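# Load a motor housing can into the press nest

## Task

Pick up a single motor housing can from the steel tray on the robot's table and set it into the round nest that sits beneath the raised ram of the press on the same table. The can must stand open end up and sit all the way down in the nest. At the end the robot must not be touching any can.

## Robot and tools

Robot: two arms, left_arm and right_arm, each ending in a sixteen-motor hand (left_arm has a left hand, right_arm a right hand). Scene frame: origin at table-top height midway between the nominal arm bases, +z up, +x out over the table, left_arm on the +y side. The actual bases sit at about (+0.044, +0.238, -0.004) m for left_arm and (-0.010, -0.351, -0.002) m for right_arm. A post stands behind the arms and a camera stand sits between them; avoid both.

Hand point axes (right hand): +z runs along the straight fingers toward the tips, +x crosses the palm away from the thumb, +y points out of the palm face. On the left hand +x points toward the thumb instead. A rigid mast sits at the wrist on the palm side and can strike objects.

execute_actions(actions, cameras): actions is a list of actions; each action is a list of up to 15 rows, one per 1/30 s step, and a short action repeats its final row until step 15. Every row has 48 numbers, each between -1 and 1, covering both arms even if one is idle. Order: left_arm dx, dy, dz, rx, ry, rz; 16 left hand motor numbers; left current_limit; left speed; then the same 24 for the right arm and hand. The six pose numbers are an offset, not a pose: they are measured from that arm's Hand target as it stood when the action began, along that Hand target's own axes, and every row in the action counts from that same start. 1.0 equals 0.6 m of travel or 180 degrees; rx, ry, rz form one rotation vector. Sending the same offset again moves the arm further. Six zeros mean no new pose request. Orientation commands are clipped to within 40 degrees of the measured one.

Hand motor order (each arm): index_mcp, index_abd, index_pip, index_dip, middle_mcp, middle_abd, middle_pip, middle_dip, ring_mcp, ring_abd, ring_pip, ring_dip, thumb_cmc, thumb_axl, thumb_mcp, thumb_ipl. Each is an absolute goal scaled linearly between the hinge's two stops; moving toward -1 curls fingers and swings the thumb in front of the palm. Straight values: _mcp +0.75, _abd 0.00, _pip +0.58, _dip +0.70, thumb_cmc +0.71, thumb_axl +0.68, thumb_mcp +0.23, thumb_ipl +0.17. A hand zero is a real goal, so to keep a hand unchanged copy back its hand_goal, hand_current_limit and hand_speed. current_limit maps -1..+1 to 0..550 mA (floor 11 mA); speed maps to (speed+1)/2 of 8.5 rad/s. Defaults: current_limit +0.4, speed -0.6; the last values stay. On right_gripper, index_dip goals stop at +100.4 degrees all scene; asking more is treated as +100.4 and hand_goal reports that.

move(target, speed, blend, blocking, cameras): target is one 48-number row or a list of up to 15 rows, same layout. Pose numbers are offsets from the Hand target at the move's start (every row in a list counts from that same start, not from the row before), in its own axes, 1.0 = 0.6 m or 180 degrees. speed is path top speed in m/s, 0.002 to 4.3, default 0.25 (turn rate up to twice that in rad/s); one value or one per target. blend in metres rounds corners in a list; 0 stops at each point. All paths end together, capped at 10 s. Paths do not avoid obstacles or the other arm. blocking=false returns after about 0.5 s while the move keeps running. The result adds a move: line such as done, off_target, moving, held or fault, plus limits (paced = pose was clipped, held = steps withheld).

wait(seconds, 0 to 3600) lets time pass with no new commands; stop brakes a running move; zoom_image(camera, region [x0,y0,x1,y1] pixels, at most 504 by 504) enlarges part of a camera's latest image; read_manual gives licence text only; finished_scene ends the scene for good.

Cameras: cam_head_left, cam_head_right, cam_high, cam_left_wrist, cam_right_wrist, all 672x504. Pass ["all"], a list of names, or [] for none; by default images come only with an empty actions list. An unknown name invalidates the call.

Results: end_effector_position (m) and end_effector_quat_wxyz in scene frame; Hand target is the last commanded pose after clipping, and the next offset counts from it. The hand often rests a few cm short, and the right elbow sags under load, so command a bit higher or send the remaining gap as a new offset. Per-motor lists: hand_goal, hand_measured, hand_current_ma, hand_state (moving, goal, blocked, overload). Joint torques are total drive output, noisy. A finger grips only while its goal lies beyond the object surface.

Cautions: no drops, even small ones; do not release a moving part; no slams or hard hits on the press, tray or fixed items; nothing may fall or be left off the table. Touch things slowly, since faster contact and targets far past contact push harder. Keep the two hands clear of each other. A motor drawing 495 mA or more for 5 s shuts down for 10 s; heat from holding or straining can trip an arm fault; after a HAND FAULT line the remaining calls in that reply are skipped. Objects may be nudged by outside pushes now and then. Finish with the can seated open end up and the hand off it.

Each tool is called after "Call:" as name([rows], argument=value, ...), one row to a line, values as JSON.

## Session

Call:
execute_actions(actions=[])

Scene clock: 0.00 s.
left_arm: end_effector_position=(+0.3263, +0.2286, +0.3391) hand_goal=(+0.754, +0.000, +0.576, +0.696, +0.754, +0.000, +0.576, +0.696, +0.754, +0.000, +0.576, +0.696, +0.714, +0.678, +0.226, +0.168) hand_measured=(+0.7523, +0.0007, +0.5770, +0.6958, +0.7535, -0.0008, +0.5770, +0.6958, +0.7535, +0.0007, +0.5770, +0.6958, +0.7142, +0.6767, +0.2262, +0.1681) hand_current_ma=(+9, -12, -11, +4, -1, -4, +8, +8, -1, -8, +1, +3, +0, -3, -8, +2) hand_state=(goal, goal, goal, goal, goal, goal, goal, goal, goal, goal, goal, goal, goal, goal, goal, goal) hand_current_limit=0.40 hand_speed=-0.60 end_effector_quat_wxyz=(+0.465, +0.439, +0.552, +0.536) | right_arm: end_effector_position=(+0.6027, -0.0880, +0.3337) hand_goal=(+0.754, +0.000, +0.576, +0.696, +0.754, +0.000, +0.576, +0.696, +0.754, +0.000, +0.576, +0.696, +0.714, +0.678, +0.226, +0.168) hand_measured=(+0.7523, +0.0007, +0.5770, +0.6958, +0.7535, +0.0007, +0.5770, +0.6958, +0.7535, -0.0008, +0.5770, +0.6958, +0.7142, +0.6777, +0.2262, +0.1672) hand_current_ma=(-11, +6, -7, -12, -13, +2, -7, -9, +8, -1, -4, -6, +8, +1, +9, +8) hand_state=(goal, goal, goal, goal, goal, goal, goal, goal, goal, goal, goal, goal, goal, goal, goal, goal) hand_current_limit=0.40 hand_speed=-0.60 end_effector_quat_wxyz=(+0.303, -0.328, +0.893, +0.052)
Joint positions: left_arm=[-0.492 0.317 0.171 0.155 -0.7 -0.037] | right_arm=[0.225 1.753 1.865 -1.078 -0.168 -1.99]
Joint velocities: within noise
Joint torques (N m): no reading
Heat: left arm: hottest shoulder 31 °C; right arm: hottest waist 33 °C.
Hand target: left_arm +0.3251, +0.2292, +0.3537; +0.475, +0.428, +0.550, +0.537 | right_arm +0.6075, -0.0869, +0.3442; +0.314, -0.328, +0.889, +0.051

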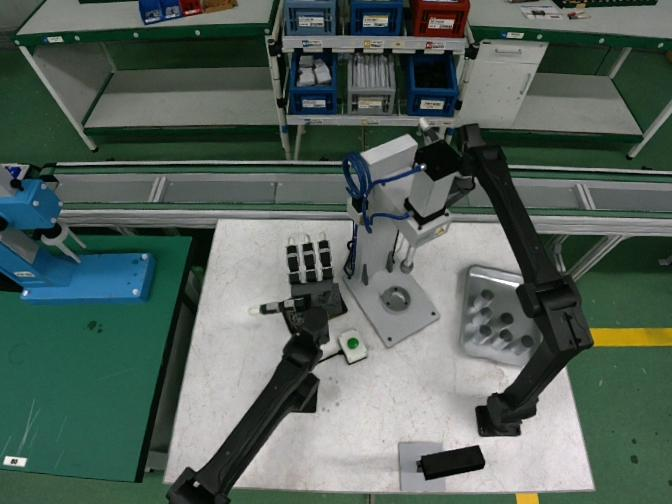

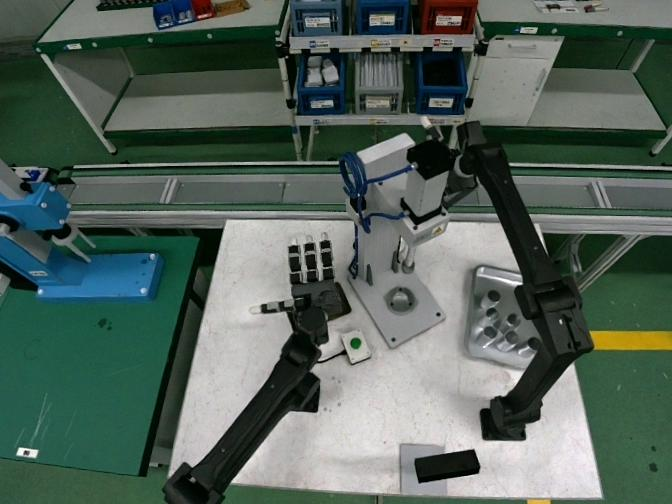

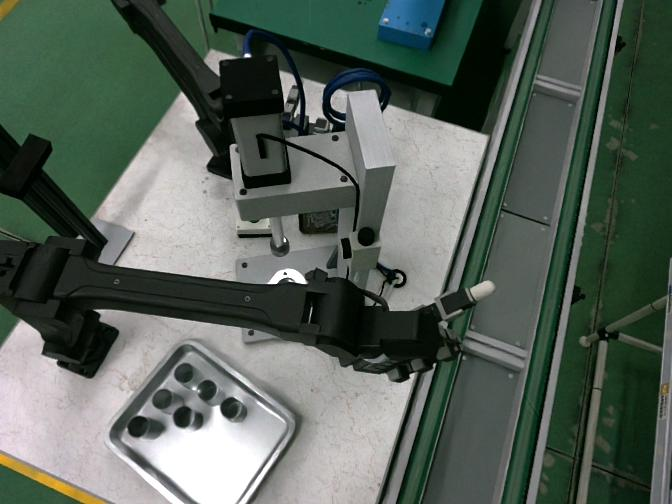

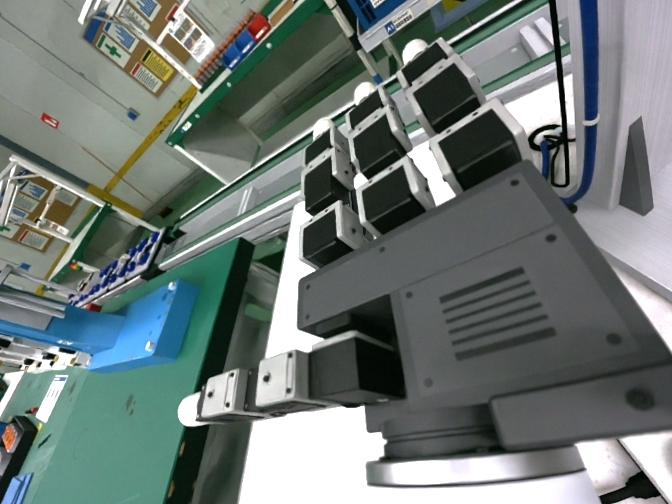

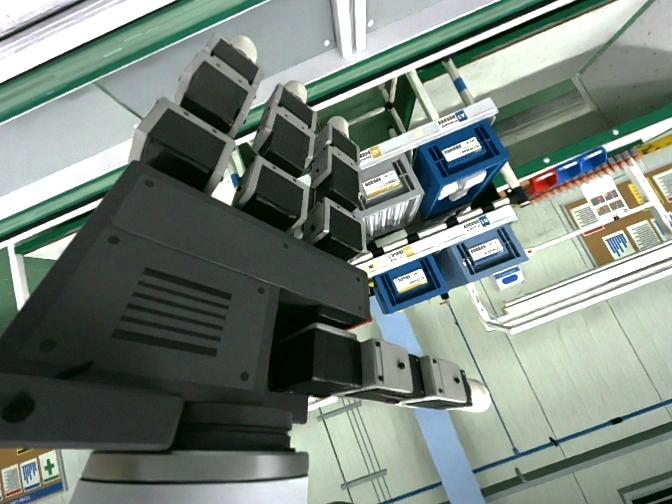

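Call:
zoom_image(camera="cam_head_left", region=[320, 220, 572, 400])

Call:
zoom_image(camera="cam_head_right", region=[320, 200, 572, 400])

Call:
zoom_image(camera="cam_high", region=[90, 200, 430, 500])

Scaled by 2.000.

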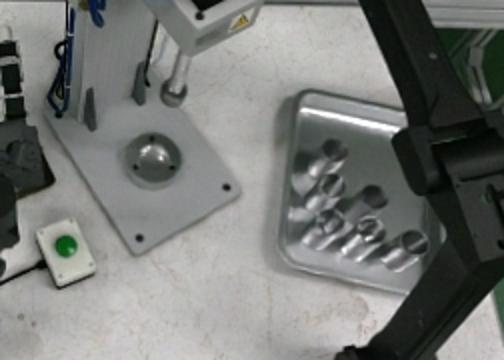

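Scaled by 2.000.

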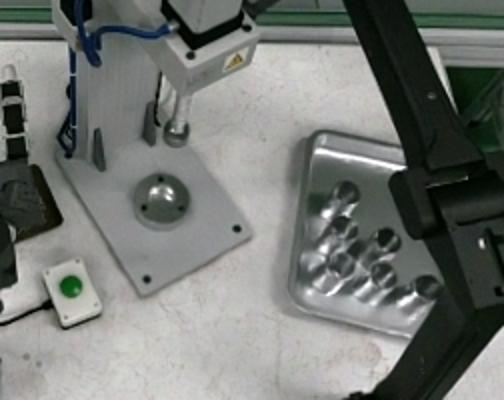

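Scaled by 1.482.

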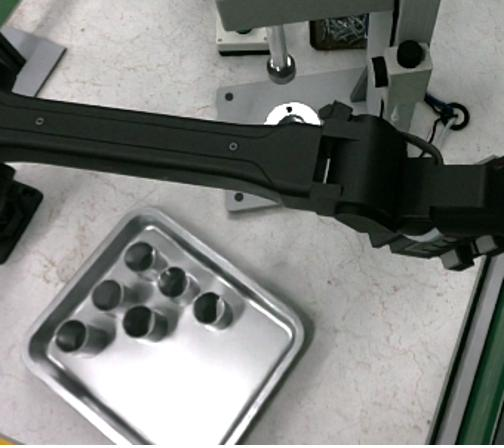

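Call:
zoom_image(camera="cam_head_left", region=[350, 240, 450, 340])

Call:
zoom_image(camera="cam_head_left", region=[450, 260, 550, 360])

Call:
zoom_image(camera="cam_head_right", region=[450, 260, 550, 360])

Call:
zoom_image(camera="cam_high", region=[110, 340, 260, 450])

Call:
zoom_image(camera="cam_high", region=[220, 50, 420, 350])

Scaled by 5.040.

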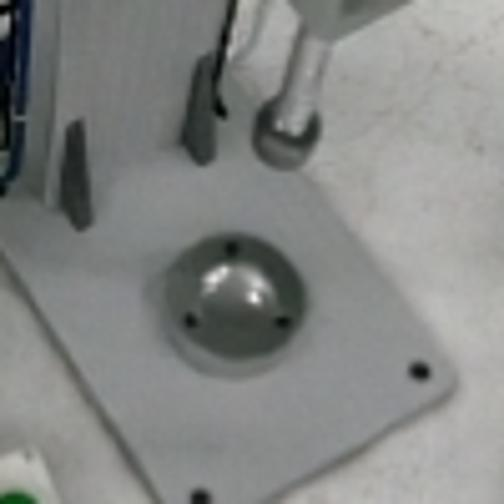

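Scaled by 5.040.

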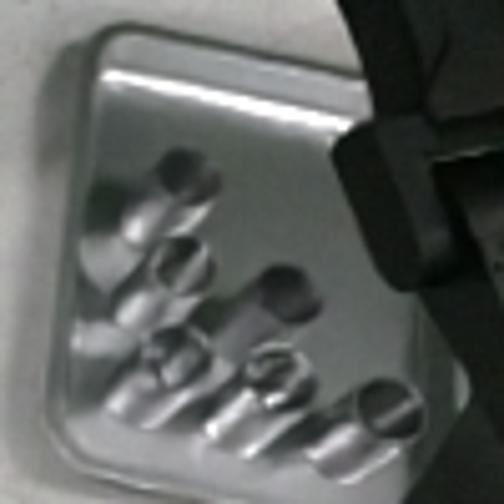

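Scaled by 5.040.

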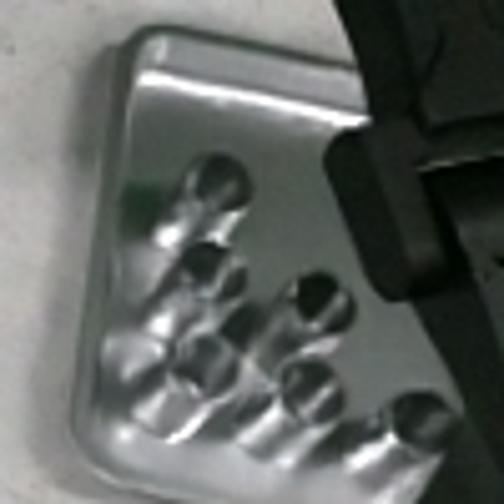

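Scaled by 3.360.

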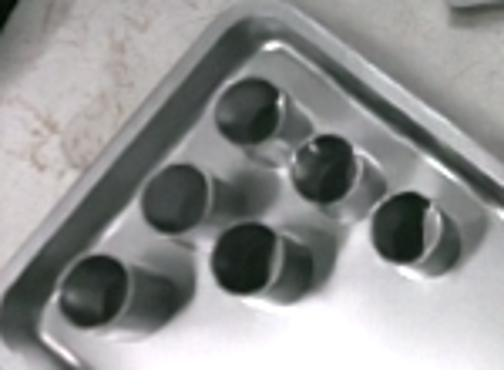

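Scaled by 1.680.

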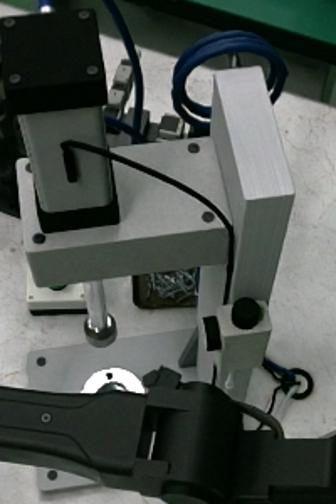

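Call:
zoom_image(camera="cam_head_left", region=[475, 285, 545, 355])

Call:
zoom_image(camera="cam_high", region=[120, 350, 190, 420])

Call:
zoom_image(camera="cam_high", region=[190, 360, 260, 430])

Scaled by 7.200.

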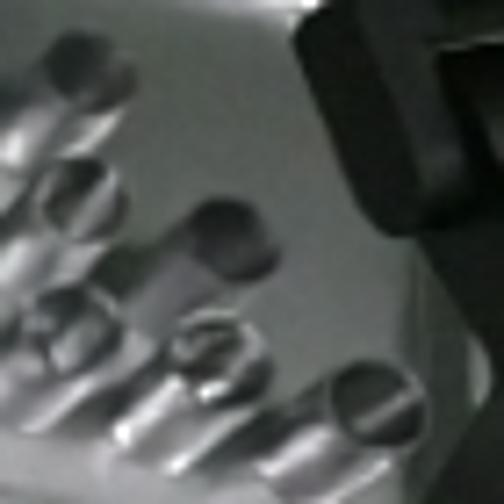

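Scaled by 7.200.

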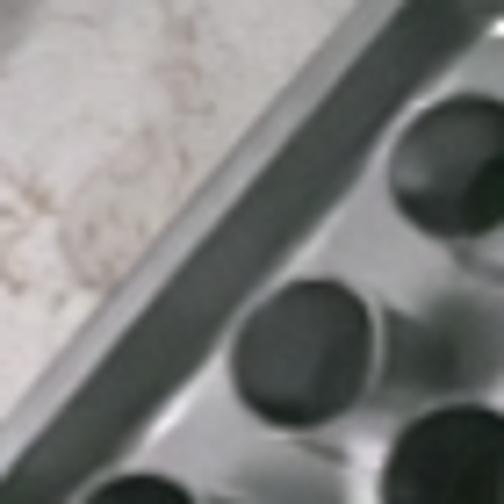

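Scaled by 7.200.

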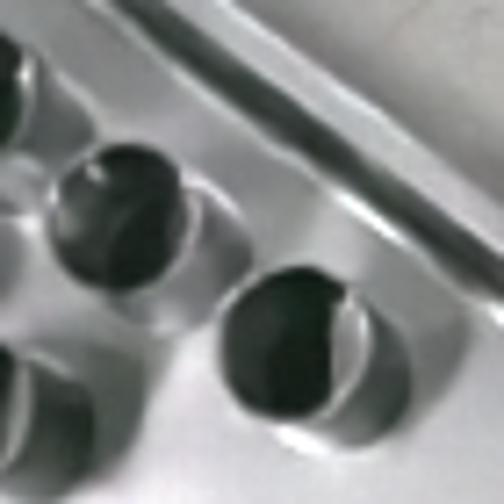

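Call:
move([
  [0,0,0,0,0,0,0.754,0,0.576,0.696,0.754,0,0.576,0.696,0.754,0,0.576,0.696,0.714,0.678,0.226,0.168,0.4,-0.6, 0.1541,-0.2657,-0.1387,0,0,0,0.754,0,0.576,0.696,0.754,0,0.576,0.696,0.754,0,0.576,0.696,0.714,0.678,0.226,0.168,0.4,-0.6],
  [0,0,0,0,0,0,0.754,0,0.576,0.696,0.754,0,0.576,0.696,0.754,0,0.576,0.696,0.714,0.678,0.226,0.168,0.4,-0.6, 0.2927,-0.2125,-0.2618,0,0,0,0.754,0,0.576,0.696,0.754,0,0.576,0.696,0.754,0,0.576,0.696,0.714,0.678,0.226,0.168,0.4,-0.6],
], blend=[0.03, 0], speed=0.2, cameras=["all"])

Scene clock: 16.27 s.
left_arm: end_effector_position=(+0.3263, +0.2286, +0.3391) hand_goal=(+0.754, +0.000, +0.576, +0.696, +0.754, +0.000, +0.576, +0.696, +0.754, +0.000, +0.576, +0.696, +0.714, +0.678, +0.226, +0.168) hand_measured=(+0.7764, +0.0007, +0.5770, +0.6958, +0.7776, -0.0008, +0.5770, +0.6958, +0.7728, +0.0007, +0.5770, +0.6958, +0.7330, +0.6777, +0.2262, +0.1672) hand_current_ma=(+53, -13, -7, +8, +39, -2, +10, +14, +31, -10, -3, +5, +25, -12, -4, -6) hand_state=(blocked, goal, goal, goal, blocked, goal, goal, goal, goal, goal, goal, goal, goal, goal, goal, goal) hand_current_limit=0.40 hand_speed=-0.60 end_effector_quat_wxyz=(+0.465, +0.439, +0.552, +0.536) | right_arm: end_effector_position=(+0.5009, -0.3256, +0.3845) hand_goal=(+0.754, +0.000, +0.576, +0.696, +0.754, +0.000, +0.576, +0.696, +0.754, +0.000, +0.576, +0.696, +0.714, +0.678, +0.226, +0.168) hand_measured=(+0.7523, -0.0008, +0.5770, +0.6958, +0.7523, +0.0007, +0.5770, +0.6958, +0.7535, -0.0008, +0.5770, +0.6958, +0.7192, +0.6777, +0.2212, +0.1681) hand_current_ma=(-6, +4, -12, -5, -9, +3, -11, -10, +8, +3, -2, -5, +8, +3, +7, +7) hand_state=(goal, goal, goal, goal, goal, goal, goal, goal, goal, goal, goal, goal, goal, goal, goal, goal) hand_current_limit=0.40 hand_speed=-0.60 end_effector_quat_wxyz=(+0.339, -0.190, +0.920, +0.051)
Joint positions: left_arm=[-0.492 0.317 0.171 0.155 -0.7 -0.037] | right_arm=[-0.237 1.37 1.509 -1.096 -0.362 -2.091]
Joint torques (N m): left_arm=[-0.26 -0.91 10.29 1.8 0.05 -0.02] | right_arm=[0.26 -11.22 9.55 2.52 -0.72 -0.09]
Heat: left arm: hottest shoulder 31 °C; right arm: hottest waist 33 °C.
Hand target: left_arm +0.3251, +0.2292, +0.3537; +0.475, +0.428, +0.550, +0.537 | right_arm +0.5002, -0.3298, +0.3804; +0.314, -0.328, +0.889, +0.051
Off the commanded pose: left_arm 0.015 m, 2 deg | right_arm 0.006 m, 17 deg.
joint sent to its limit (right arm) — joint 6 (wrist roll), lower limit. The joint targets are off in orientation, not in position.
move: off_target (right_arm)

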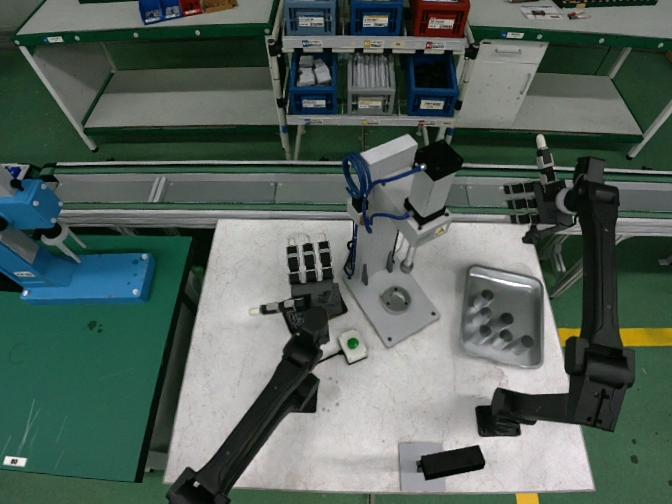

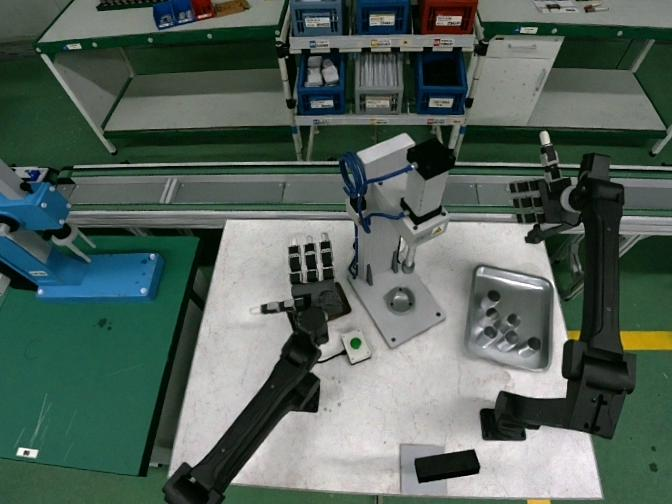

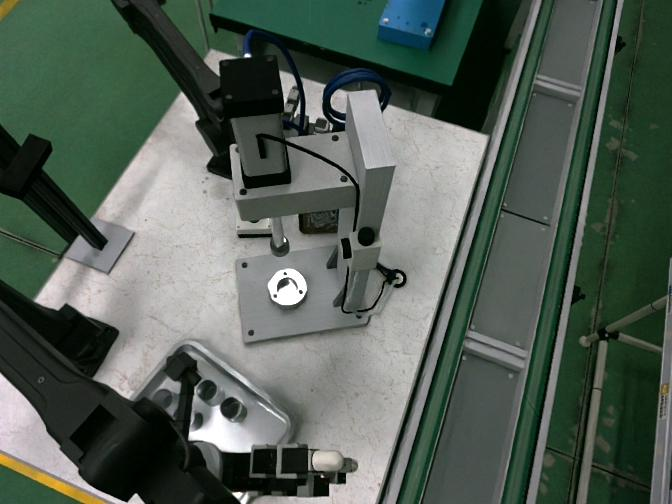

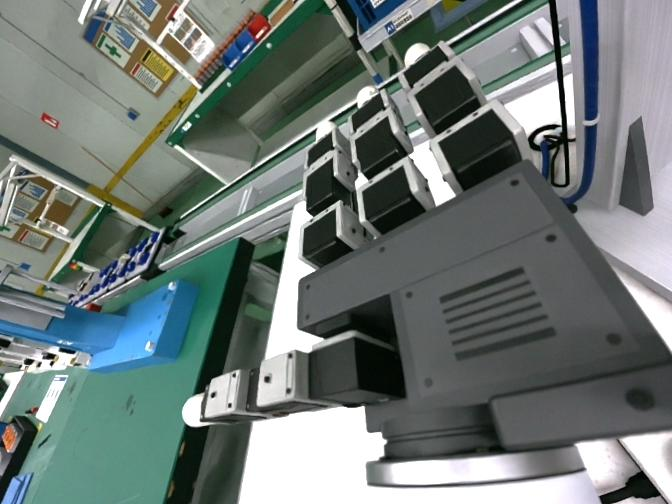

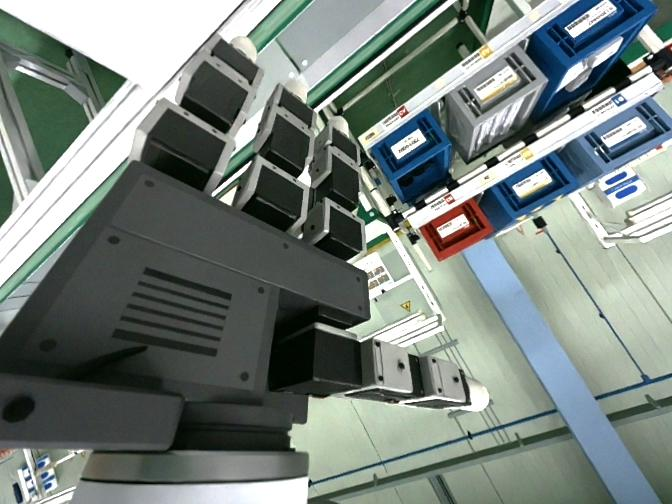

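Call:
move(target=[0,0,0,0,0,0,0.754,0,0.576,0.696,0.754,0,0.576,0.696,0.754,0,0.576,0.696,0.714,0.678,0.226,0.168,0.4,-0.6, 0,0,0,0,0,0.5556,0.754,0,0.576,0.696,0.754,0,0.576,0.696,0.754,0,0.576,0.696,0.714,0.678,0.226,0.168,0.4,-0.6], speed=0.5)

Call:
zoom_image(camera="cam_high", region=[220, 120, 420, 350])

Scene clock: 19.37 s.
left_arm: end_effector_position=(+0.3263, +0.2286, +0.3391) hand_goal=(+0.754, +0.000, +0.576, +0.696, +0.754, +0.000, +0.576, +0.696, +0.754, +0.000, +0.576, +0.696, +0.714, +0.678, +0.226, +0.168) hand_measured=(+0.7764, +0.0007, +0.5770, +0.6958, +0.7776, +0.0007, +0.5770, +0.6958, +0.7728, +0.0007, +0.5770, +0.6958, +0.7330, +0.6767, +0.2252, +0.1681) hand_current_ma=(+54, -7, -4, +9, +46, -11, +12, +10, +33, -12, +4, +0, +33, -8, -13, -6) hand_state=(blocked, goal, goal, goal, blocked, goal, goal, goal, goal, goal, goal, goal, goal, goal, goal, goal) hand_current_limit=0.40 hand_speed=-0.60 end_effector_quat_wxyz=(+0.465, +0.439, +0.552, +0.536) | right_arm: end_effector_position=(+0.5022, -0.3333, +0.3811) hand_goal=(+0.754, +0.000, +0.576, +0.696, +0.754, +0.000, +0.576, +0.696, +0.754, +0.000, +0.576, +0.696, +0.714, +0.678, +0.226, +0.168) hand_measured=(+0.7643, -0.0008, +0.5834, +0.6971, +0.7655, +0.0007, +0.5834, +0.6996, +0.7607, +0.0007, +0.5847, +0.6958, +0.7255, +0.6777, +0.2212, +0.1681) hand_current_ma=(-3, +7, -3, -10, -6, +6, -4, -7, +6, +2, -1, -8, +10, +2, +7, +7) hand_state=(goal, goal, goal, goal, goal, goal, goal, goal, goal, goal, goal, goal, goal, goal, goal, goal) hand_current_limit=0.40 hand_speed=-0.60 end_effector_quat_wxyz=(+0.160, +0.470, +0.825, +0.271)
Joint positions: left_arm=[-0.492 0.317 0.171 0.155 -0.7 -0.037] | right_arm=[-0.146 1.17 1.247 -1.114 -0.374 -0.57]
Joint torques (N m): left_arm=[-0.21 -0.79 10.26 1.8 0.05 -0.01] | right_arm=[1.79 -8.59 9.43 2.44 -0.32 0.05]
Heat: left arm: hottest shoulder 31 °C; right arm: hottest waist 33 °C.
Hand target: left_arm +0.3251, +0.2292, +0.3537; +0.475, +0.428, +0.550, +0.537 | right_arm +0.5002, -0.3297, +0.3803; +0.163, +0.470, +0.823, +0.273
Off the commanded pose: left_arm 0.015 m, 2 deg | right_arm 0.004 m, 0 deg.
move: done

Scaled by 2.191.
This view is cut from an older image: the scene may have changed since it was taken.

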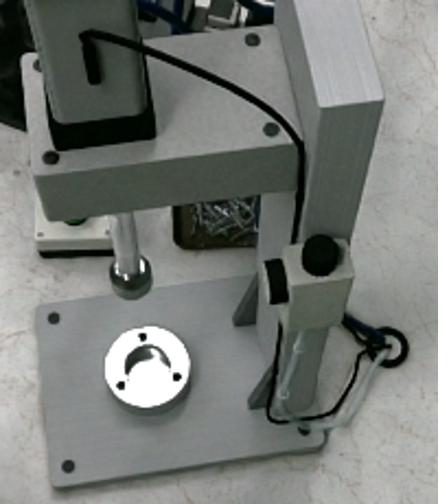

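Call:
move([
  [0,0,0,0,0,0,0.754,0,0.576,0.696,0.754,0,0.576,0.696,0.754,0,0.576,0.696,0.714,0.678,0.226,0.168,0.4,-0.6, 0.16,-0.12,0.02,0,0,0.3,0.548,0,-0.445,0.696,0.548,0,-0.445,0.696,0.753,0,-0.737,-0.174,-0.657,0.678,0.393,-0.103,0.4,-0.6],
], speed=0.3, cameras=["all"])

Scene clock: 22.63 s.
left_arm: end_effector_position=(+0.3263, +0.2286, +0.3391) hand_goal=(+0.754, +0.000, +0.576, +0.696, +0.754, +0.000, +0.576, +0.696, +0.754, +0.000, +0.576, +0.696, +0.714, +0.678, +0.226, +0.168) hand_measured=(+0.7764, -0.0008, +0.5770, +0.6958, +0.7776, -0.0008, +0.5770, +0.6958, +0.7728, -0.0008, +0.5770, +0.6958, +0.7343, +0.6777, +0.2262, +0.1672) hand_current_ma=(+49, -16, -15, +5, +38, -8, +15, +10, +33, -1, +3, +4, +31, -3, -13, -2) hand_state=(blocked, goal, goal, goal, blocked, goal, goal, goal, goal, goal, goal, goal, goal, goal, goal, goal) hand_current_limit=0.40 hand_speed=-0.60 end_effector_quat_wxyz=(+0.465, +0.439, +0.552, +0.536) | right_arm: end_effector_position=(+0.4106, -0.2752, +0.3293) hand_goal=(+0.548, +0.000, -0.444, +0.696, +0.548, +0.000, -0.444, +0.696, +0.754, +0.000, -0.736, -0.174, -0.656, +0.678, +0.394, -0.102) hand_measured=(+0.6015, +0.0080, -0.4175, +0.6971, +0.6027, +0.0153, -0.4200, +0.7009, +0.7655, +0.0065, -0.7139, -0.1655, -0.6408, +0.6756, +0.3638, -0.1025) hand_current_ma=(+22, +7, +4, -9, +22, +5, +2, -7, +8, +4, +7, -5, +13, -1, -8, +4) hand_state=(blocked, goal, blocked, goal, blocked, goal, blocked, goal, goal, goal, blocked, goal, goal, goal, blocked, goal) hand_current_limit=0.40 hand_speed=-0.60 end_effector_quat_wxyz=(+0.022, +0.793, +0.522, +0.314)
Joint positions: left_arm=[-0.492 0.317 0.171 0.155 -0.7 -0.037] | right_arm=[0.294 0.945 1.031 -1.028 -0.125 0.748]
Joint torques (N m): left_arm=[-0.09 -0.79 10.28 1.78 0.05 -0.02] | right_arm=[1.85 -4.84 9.7 2.73 0.1 0.01]
Heat: left arm: hottest elbow 31 °C; right arm: hottest waist 33 °C.
Hand target: left_arm +0.3251, +0.2292, +0.3537; +0.475, +0.428, +0.550, +0.537 | right_arm +0.4088, -0.2727, +0.3263; +0.021, +0.793, +0.520, +0.318
Off the commanded pose: left_arm 0.015 m, 2 deg | right_arm 0.004 m, 1 deg.
move: done

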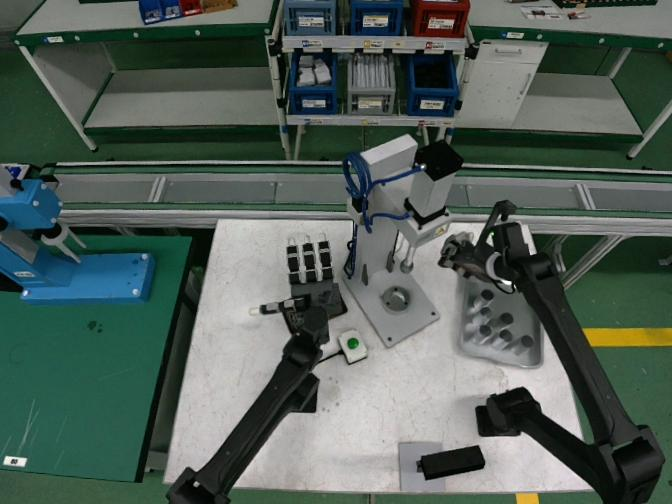

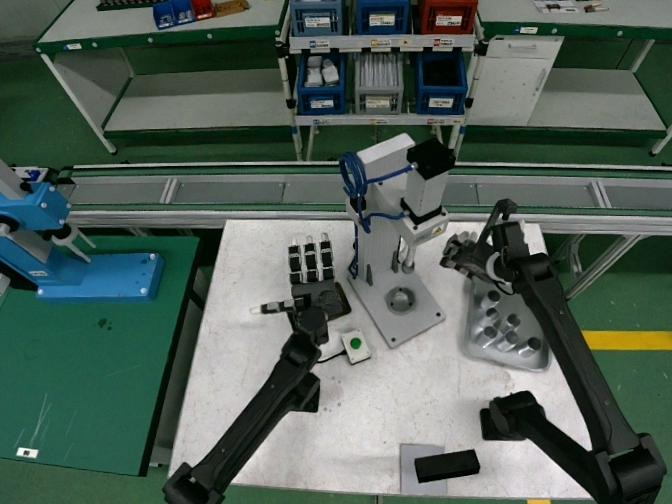

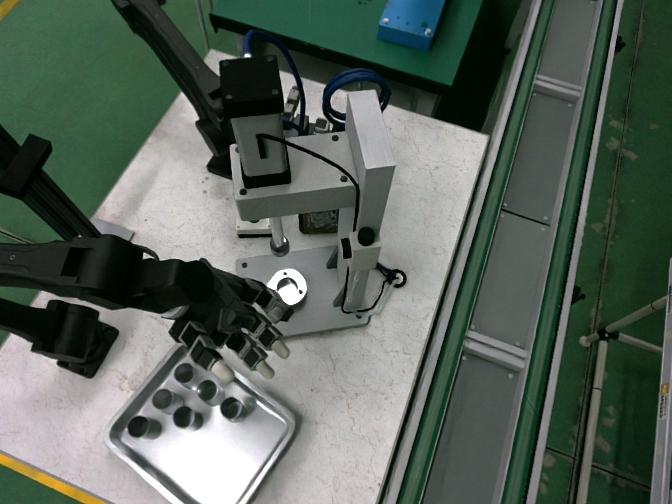

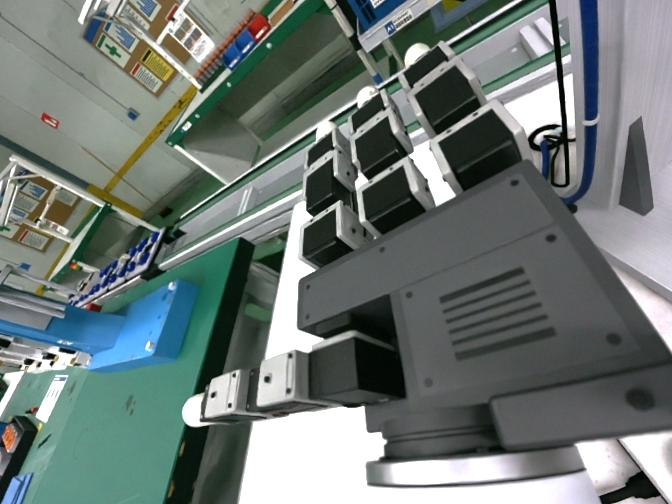

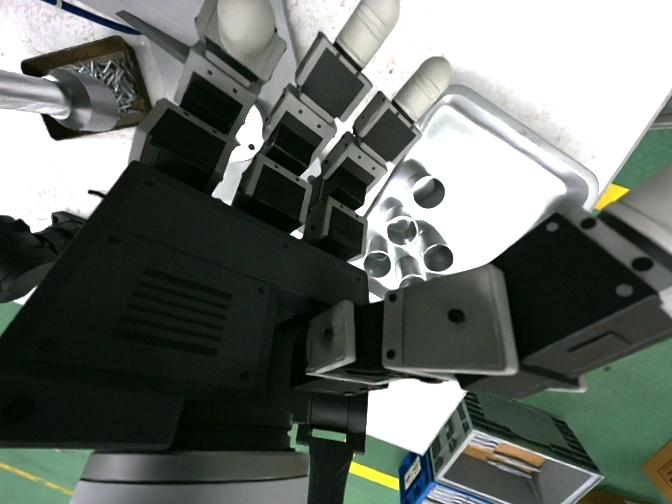

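Call:
zoom_image(camera="cam_right_wrist", region=[340, 60, 620, 320])

Call:
zoom_image(camera="cam_right_wrist", region=[0, 0, 300, 220])

Call:
zoom_image(camera="cam_high", region=[100, 330, 310, 500])

Scaled by 1.800.

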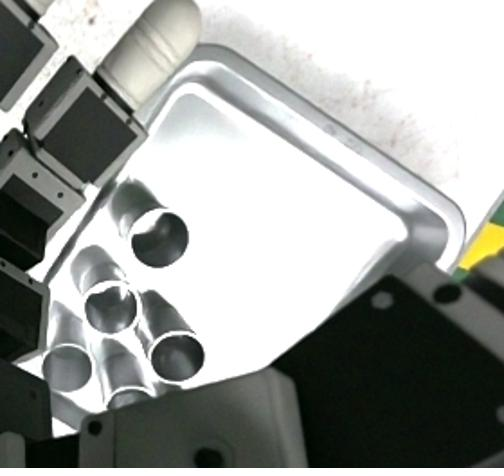

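Scaled by 1.680.

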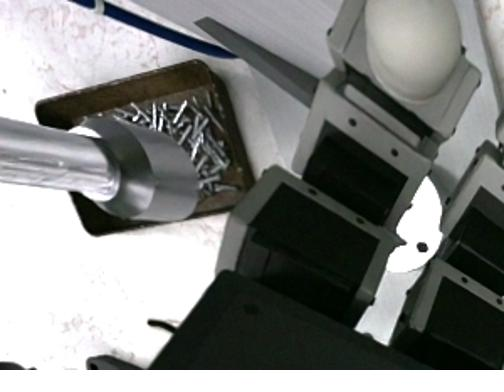

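Scaled by 2.400.

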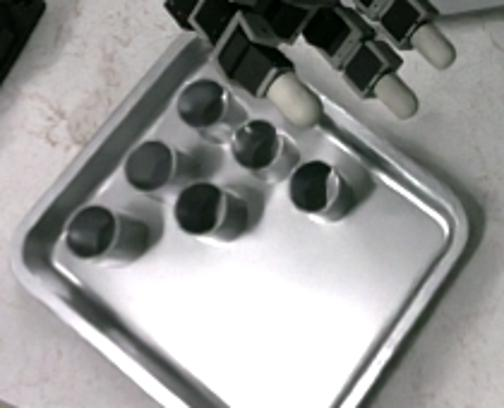

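Call:
zoom_image(camera="cam_right_wrist", region=[360, 140, 480, 290])

Call:
zoom_image(camera="cam_high", region=[200, 380, 280, 440])

Scaled by 3.360.

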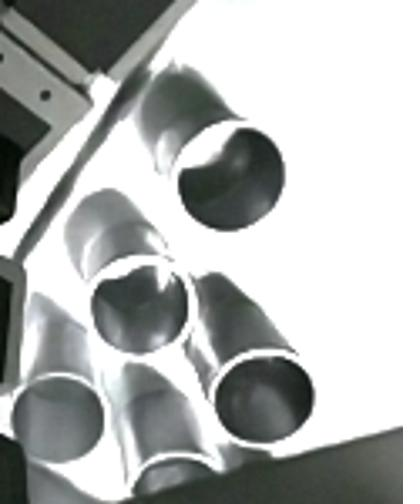

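Scaled by 6.300.

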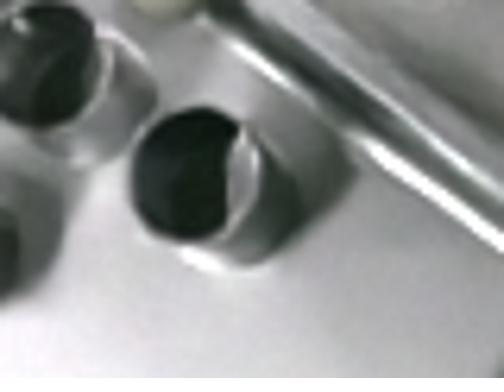

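Call:
move(target=[0,0,0,0,0,0,0.754,0,0.576,0.696,0.754,0,0.576,0.696,0.754,0,0.576,0.696,0.714,0.678,0.226,0.168,0.4,-0.6, -0.1157,-0.0743,0.0915,0.1537,0.2555,0.263,0.37,0,-0.2,0.696,0.754,0,0.576,0.696,0.754,0,0.576,0.696,-0.51,0.678,0.506,-0.103,0.4,-0.6], speed=0.3, cameras=["all"])

Scene clock: 31.80 s.
left_arm: end_effector_position=(+0.3263, +0.2286, +0.3391) hand_goal=(+0.754, +0.000, +0.576, +0.696, +0.754, +0.000, +0.576, +0.696, +0.754, +0.000, +0.576, +0.696, +0.714, +0.678, +0.226, +0.168) hand_measured=(+0.7764, +0.0007, +0.5770, +0.6958, +0.7776, +0.0007, +0.5770, +0.6958, +0.7728, -0.0008, +0.5770, +0.6958, +0.7343, +0.6767, +0.2262, +0.1672) hand_current_ma=(+50, -12, -6, +7, +45, -11, +14, +9, +30, -8, +0, +1, +28, +4, -6, +0) hand_state=(blocked, goal, goal, goal, blocked, goal, goal, goal, goal, goal, goal, goal, goal, goal, goal, goal) hand_current_limit=0.40 hand_speed=-0.60 end_effector_quat_wxyz=(+0.465, +0.439, +0.552, +0.536) | right_arm: end_effector_position=(+0.3862, -0.2924, +0.2357) hand_goal=(+0.370, +0.000, -0.200, +0.696, +0.754, +0.000, +0.576, +0.696, +0.754, +0.000, +0.576, +0.696, -0.510, +0.678, +0.506, -0.102) hand_measured=(+0.3664, +0.0080, -0.1968, +0.6958, +0.7426, +0.0153, +0.5667, +0.6983, +0.7414, +0.0065, +0.5705, +0.6907, -0.4926, +0.6756, +0.4845, -0.1025) hand_current_ma=(-10, +6, -7, -9, -15, +6, -10, -10, +2, +1, -7, -9, +16, +1, -1, +9) hand_state=(goal, goal, goal, goal, goal, goal, goal, goal, goal, goal, goal, goal, goal, goal, blocked, goal) hand_current_limit=0.40 hand_speed=-0.60 end_effector_quat_wxyz=(-0.481, +0.729, +0.200, +0.444)
Joint positions: left_arm=[-0.492 0.317 0.171 0.155 -0.7 -0.037] | right_arm=[-0.221 0.911 0.62 -0.212 -1.271 1.644]
Joint torques (N m): left_arm=[-0.21 -0.85 10.29 1.8 0.05 -0.01] | right_arm=[0.5 -3.78 9.18 2.7 -0.55 0]
Heat: left arm: hottest elbow 32 °C; right arm: hottest waist 33 °C.
Hand target: left_arm +0.3251, +0.2292, +0.3537; +0.475, +0.428, +0.550, +0.537 | right_arm +0.3837, -0.2942, +0.2327; -0.480, +0.730, +0.195, +0.446
Off the commanded pose: left_arm 0.015 m, 2 deg | right_arm 0.004 m, 1 deg.
move: done

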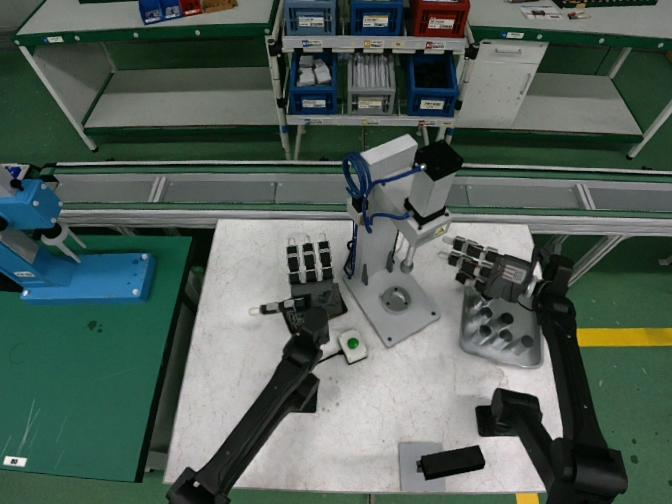

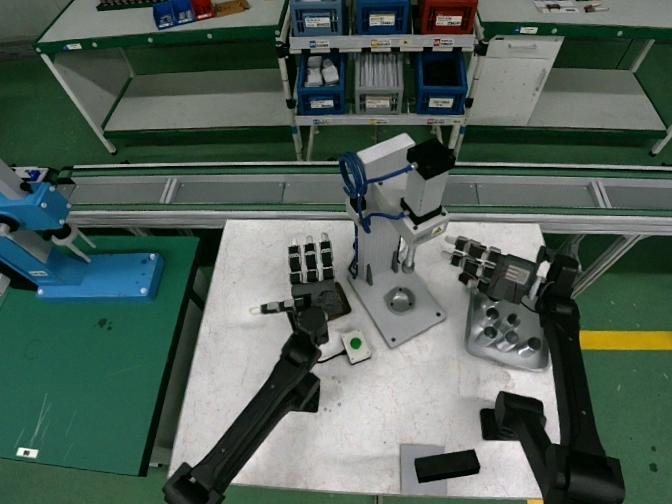

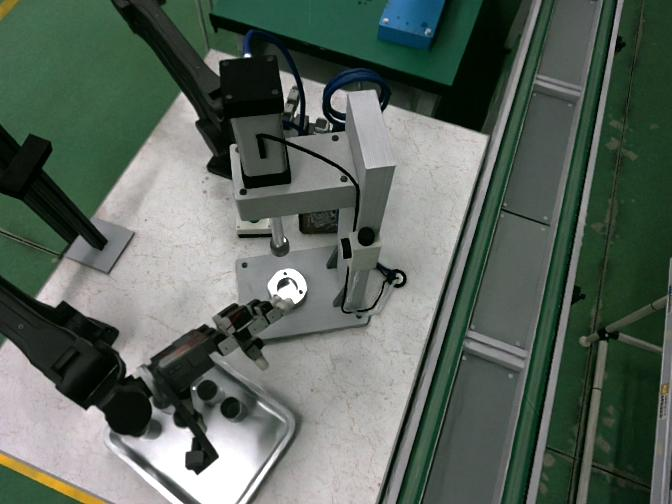

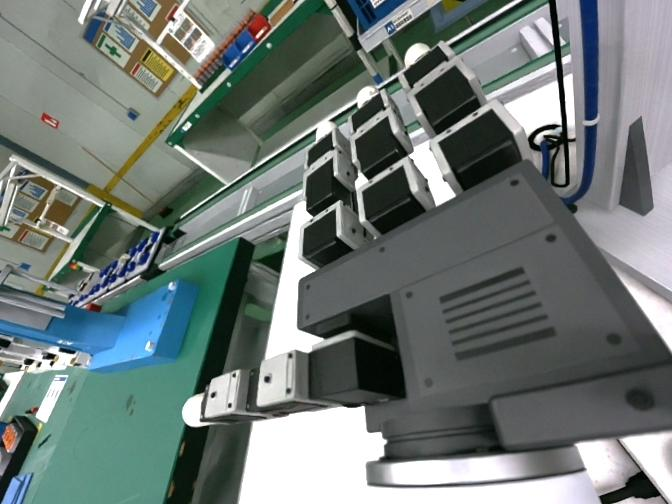

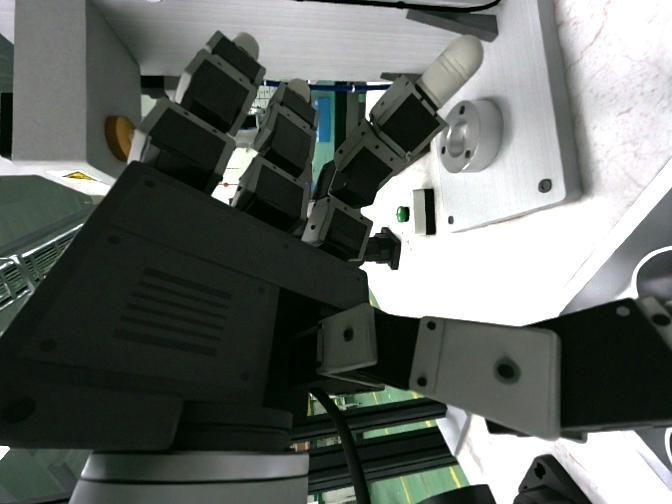

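Call:
zoom_image(camera="cam_high", region=[80, 270, 320, 500])

Call:
zoom_image(camera="cam_head_left", region=[430, 220, 590, 380])

Call:
zoom_image(camera="cam_right_wrist", region=[400, 0, 672, 272])

Scaled by 2.100.

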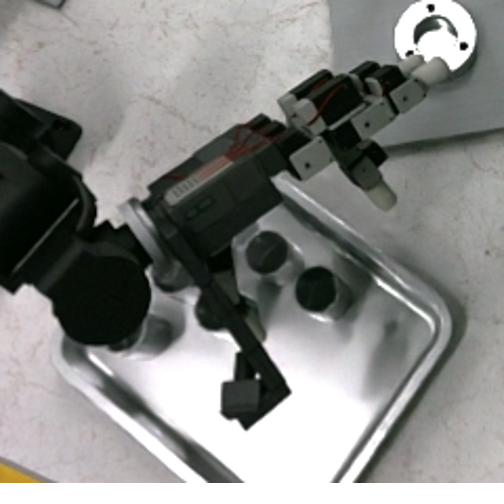

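Scaled by 3.150.

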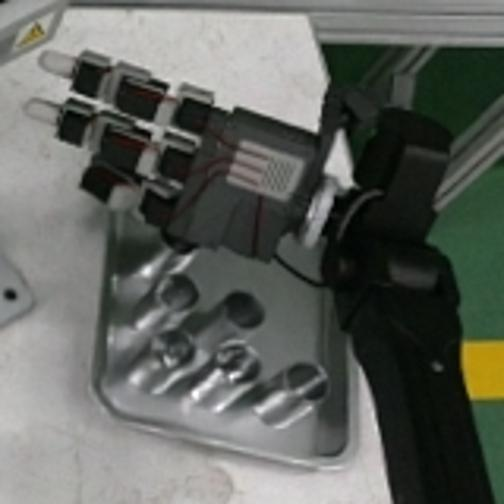

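Scaled by 1.853.

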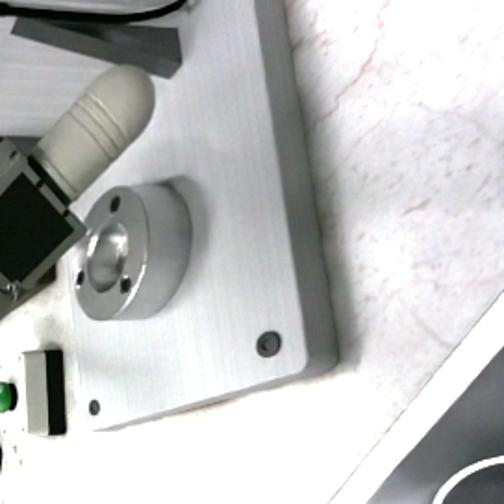

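Call:
move(target=[0,0,0,0,0,0,0.754,0,0.576,0.696,0.754,0,0.576,0.696,0.754,0,0.576,0.696,0.714,0.678,0.226,0.168,0.4,-0.6, -0.1212,0.035,-0.0242,0,0,0,0.37,0,-0.2,0.696,0.754,0,0.576,0.696,0.754,0,0.576,0.696,-0.51,0.678,0.506,-0.103,0.4,-0.6], speed=0.2, cameras=["cam_head_left","cam_high","cam_right_wrist"])

Call:
zoom_image(camera="cam_high", region=[80, 270, 320, 500])

Call:
zoom_image(camera="cam_head_left", region=[430, 220, 590, 380])

Scene clock: 35.03 s.
left_arm: end_effector_position=(+0.3263, +0.2286, +0.3391) hand_goal=(+0.754, +0.000, +0.576, +0.696, +0.754, +0.000, +0.576, +0.696, +0.754, +0.000, +0.576, +0.696, +0.714, +0.678, +0.226, +0.168) hand_measured=(+0.7764, +0.0007, +0.5770, +0.6958, +0.7776, +0.0007, +0.5770, +0.6958, +0.7728, +0.0007, +0.5770, +0.6958, +0.7343, +0.6777, +0.2252, +0.1672) hand_current_ma=(+50, -13, -4, +7, +40, -5, +15, +8, +27, -11, +2, +6, +32, -5, -10, +0) hand_state=(blocked, goal, goal, goal, blocked, goal, goal, goal, goal, goal, goal, goal, goal, goal, goal, goal) hand_current_limit=0.40 hand_speed=-0.60 end_effector_quat_wxyz=(+0.465, +0.439, +0.552, +0.536) | right_arm: end_effector_position=(+0.3535, -0.3030, +0.1675) hand_goal=(+0.370, +0.000, -0.200, +0.696, +0.754, +0.000, +0.576, +0.696, +0.754, +0.000, +0.576, +0.696, -0.510, +0.678, +0.506, -0.102) hand_measured=(+0.3627, +0.0080, -0.1968, +0.6958, +0.7378, +0.0153, +0.5680, +0.6996, +0.7378, +0.0065, +0.5705, +0.6920, -0.4926, +0.6756, +0.4845, -0.1025) hand_current_ma=(-11, +6, -8, -12, -16, +7, -12, -5, +1, +1, -3, -13, +14, -2, -8, +9) hand_state=(goal, goal, goal, goal, goal, goal, goal, goal, goal, goal, goal, goal, goal, goal, blocked, goal) hand_current_limit=0.40 hand_speed=-0.60 end_effector_quat_wxyz=(-0.482, +0.730, +0.195, +0.444)
Joint positions: left_arm=[-0.492 0.317 0.171 0.155 -0.7 -0.037] | right_arm=[-0.291 0.908 0.448 -0.161 -1.327 1.528]
Joint torques (N m): left_arm=[-0.26 -0.91 10.29 1.78 0.05 -0.01] | right_arm=[-0.03 -1.14 8.91 2.29 -1 -0.27]
Heat: left arm: hottest elbow 32 °C; right arm: hottest waist 33 °C.
Hand target: left_arm +0.3251, +0.2292, +0.3537; +0.475, +0.428, +0.550, +0.537 | right_arm +0.3536, -0.3062, +0.1627; -0.480, +0.730, +0.195, +0.446
Off the commanded pose: left_arm 0.015 m, 2 deg | right_arm 0.006 m, 0 deg.
move: done

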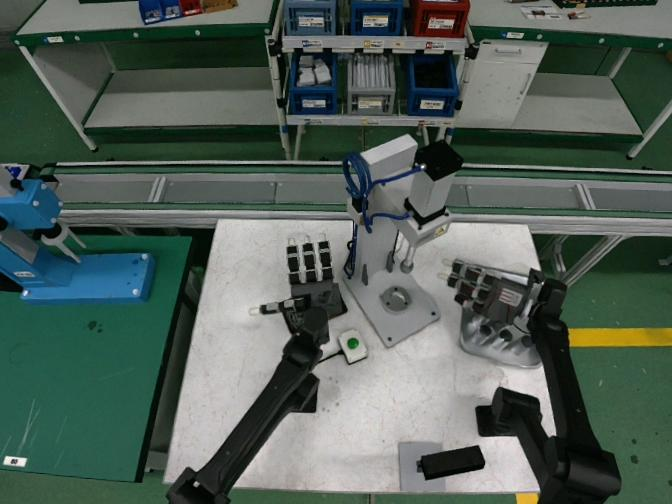

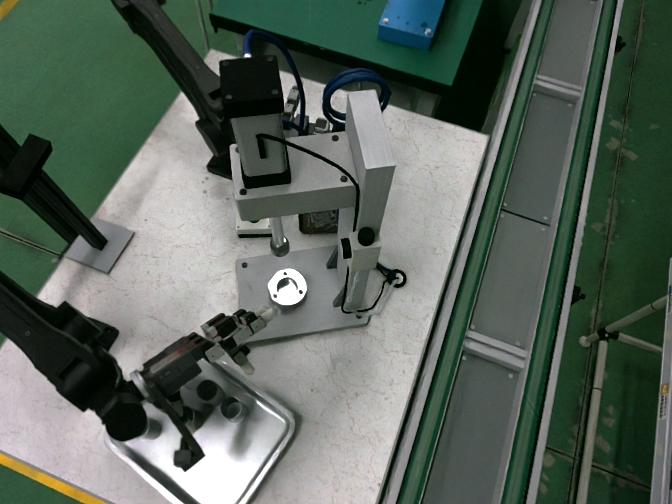

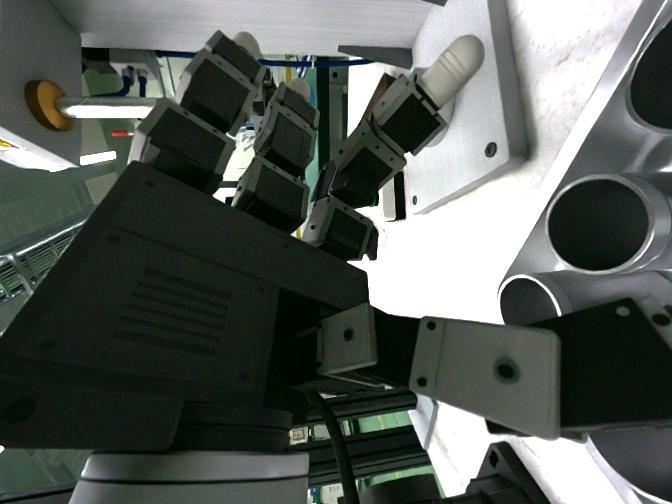

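Scaled by 2.100.

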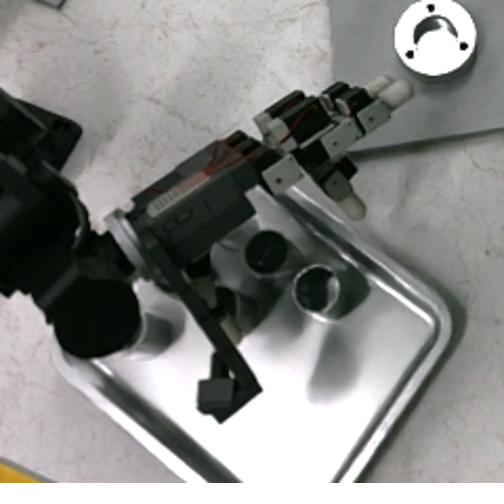

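Scaled by 3.150.

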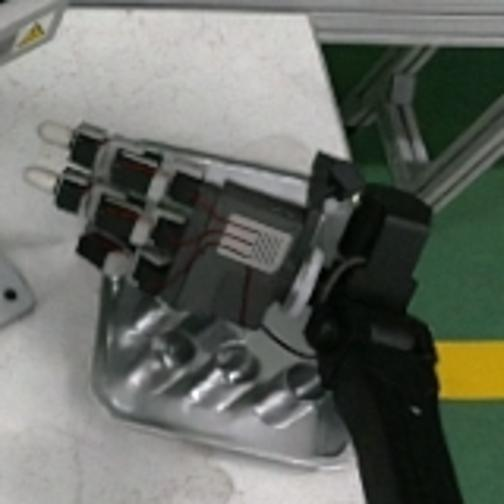

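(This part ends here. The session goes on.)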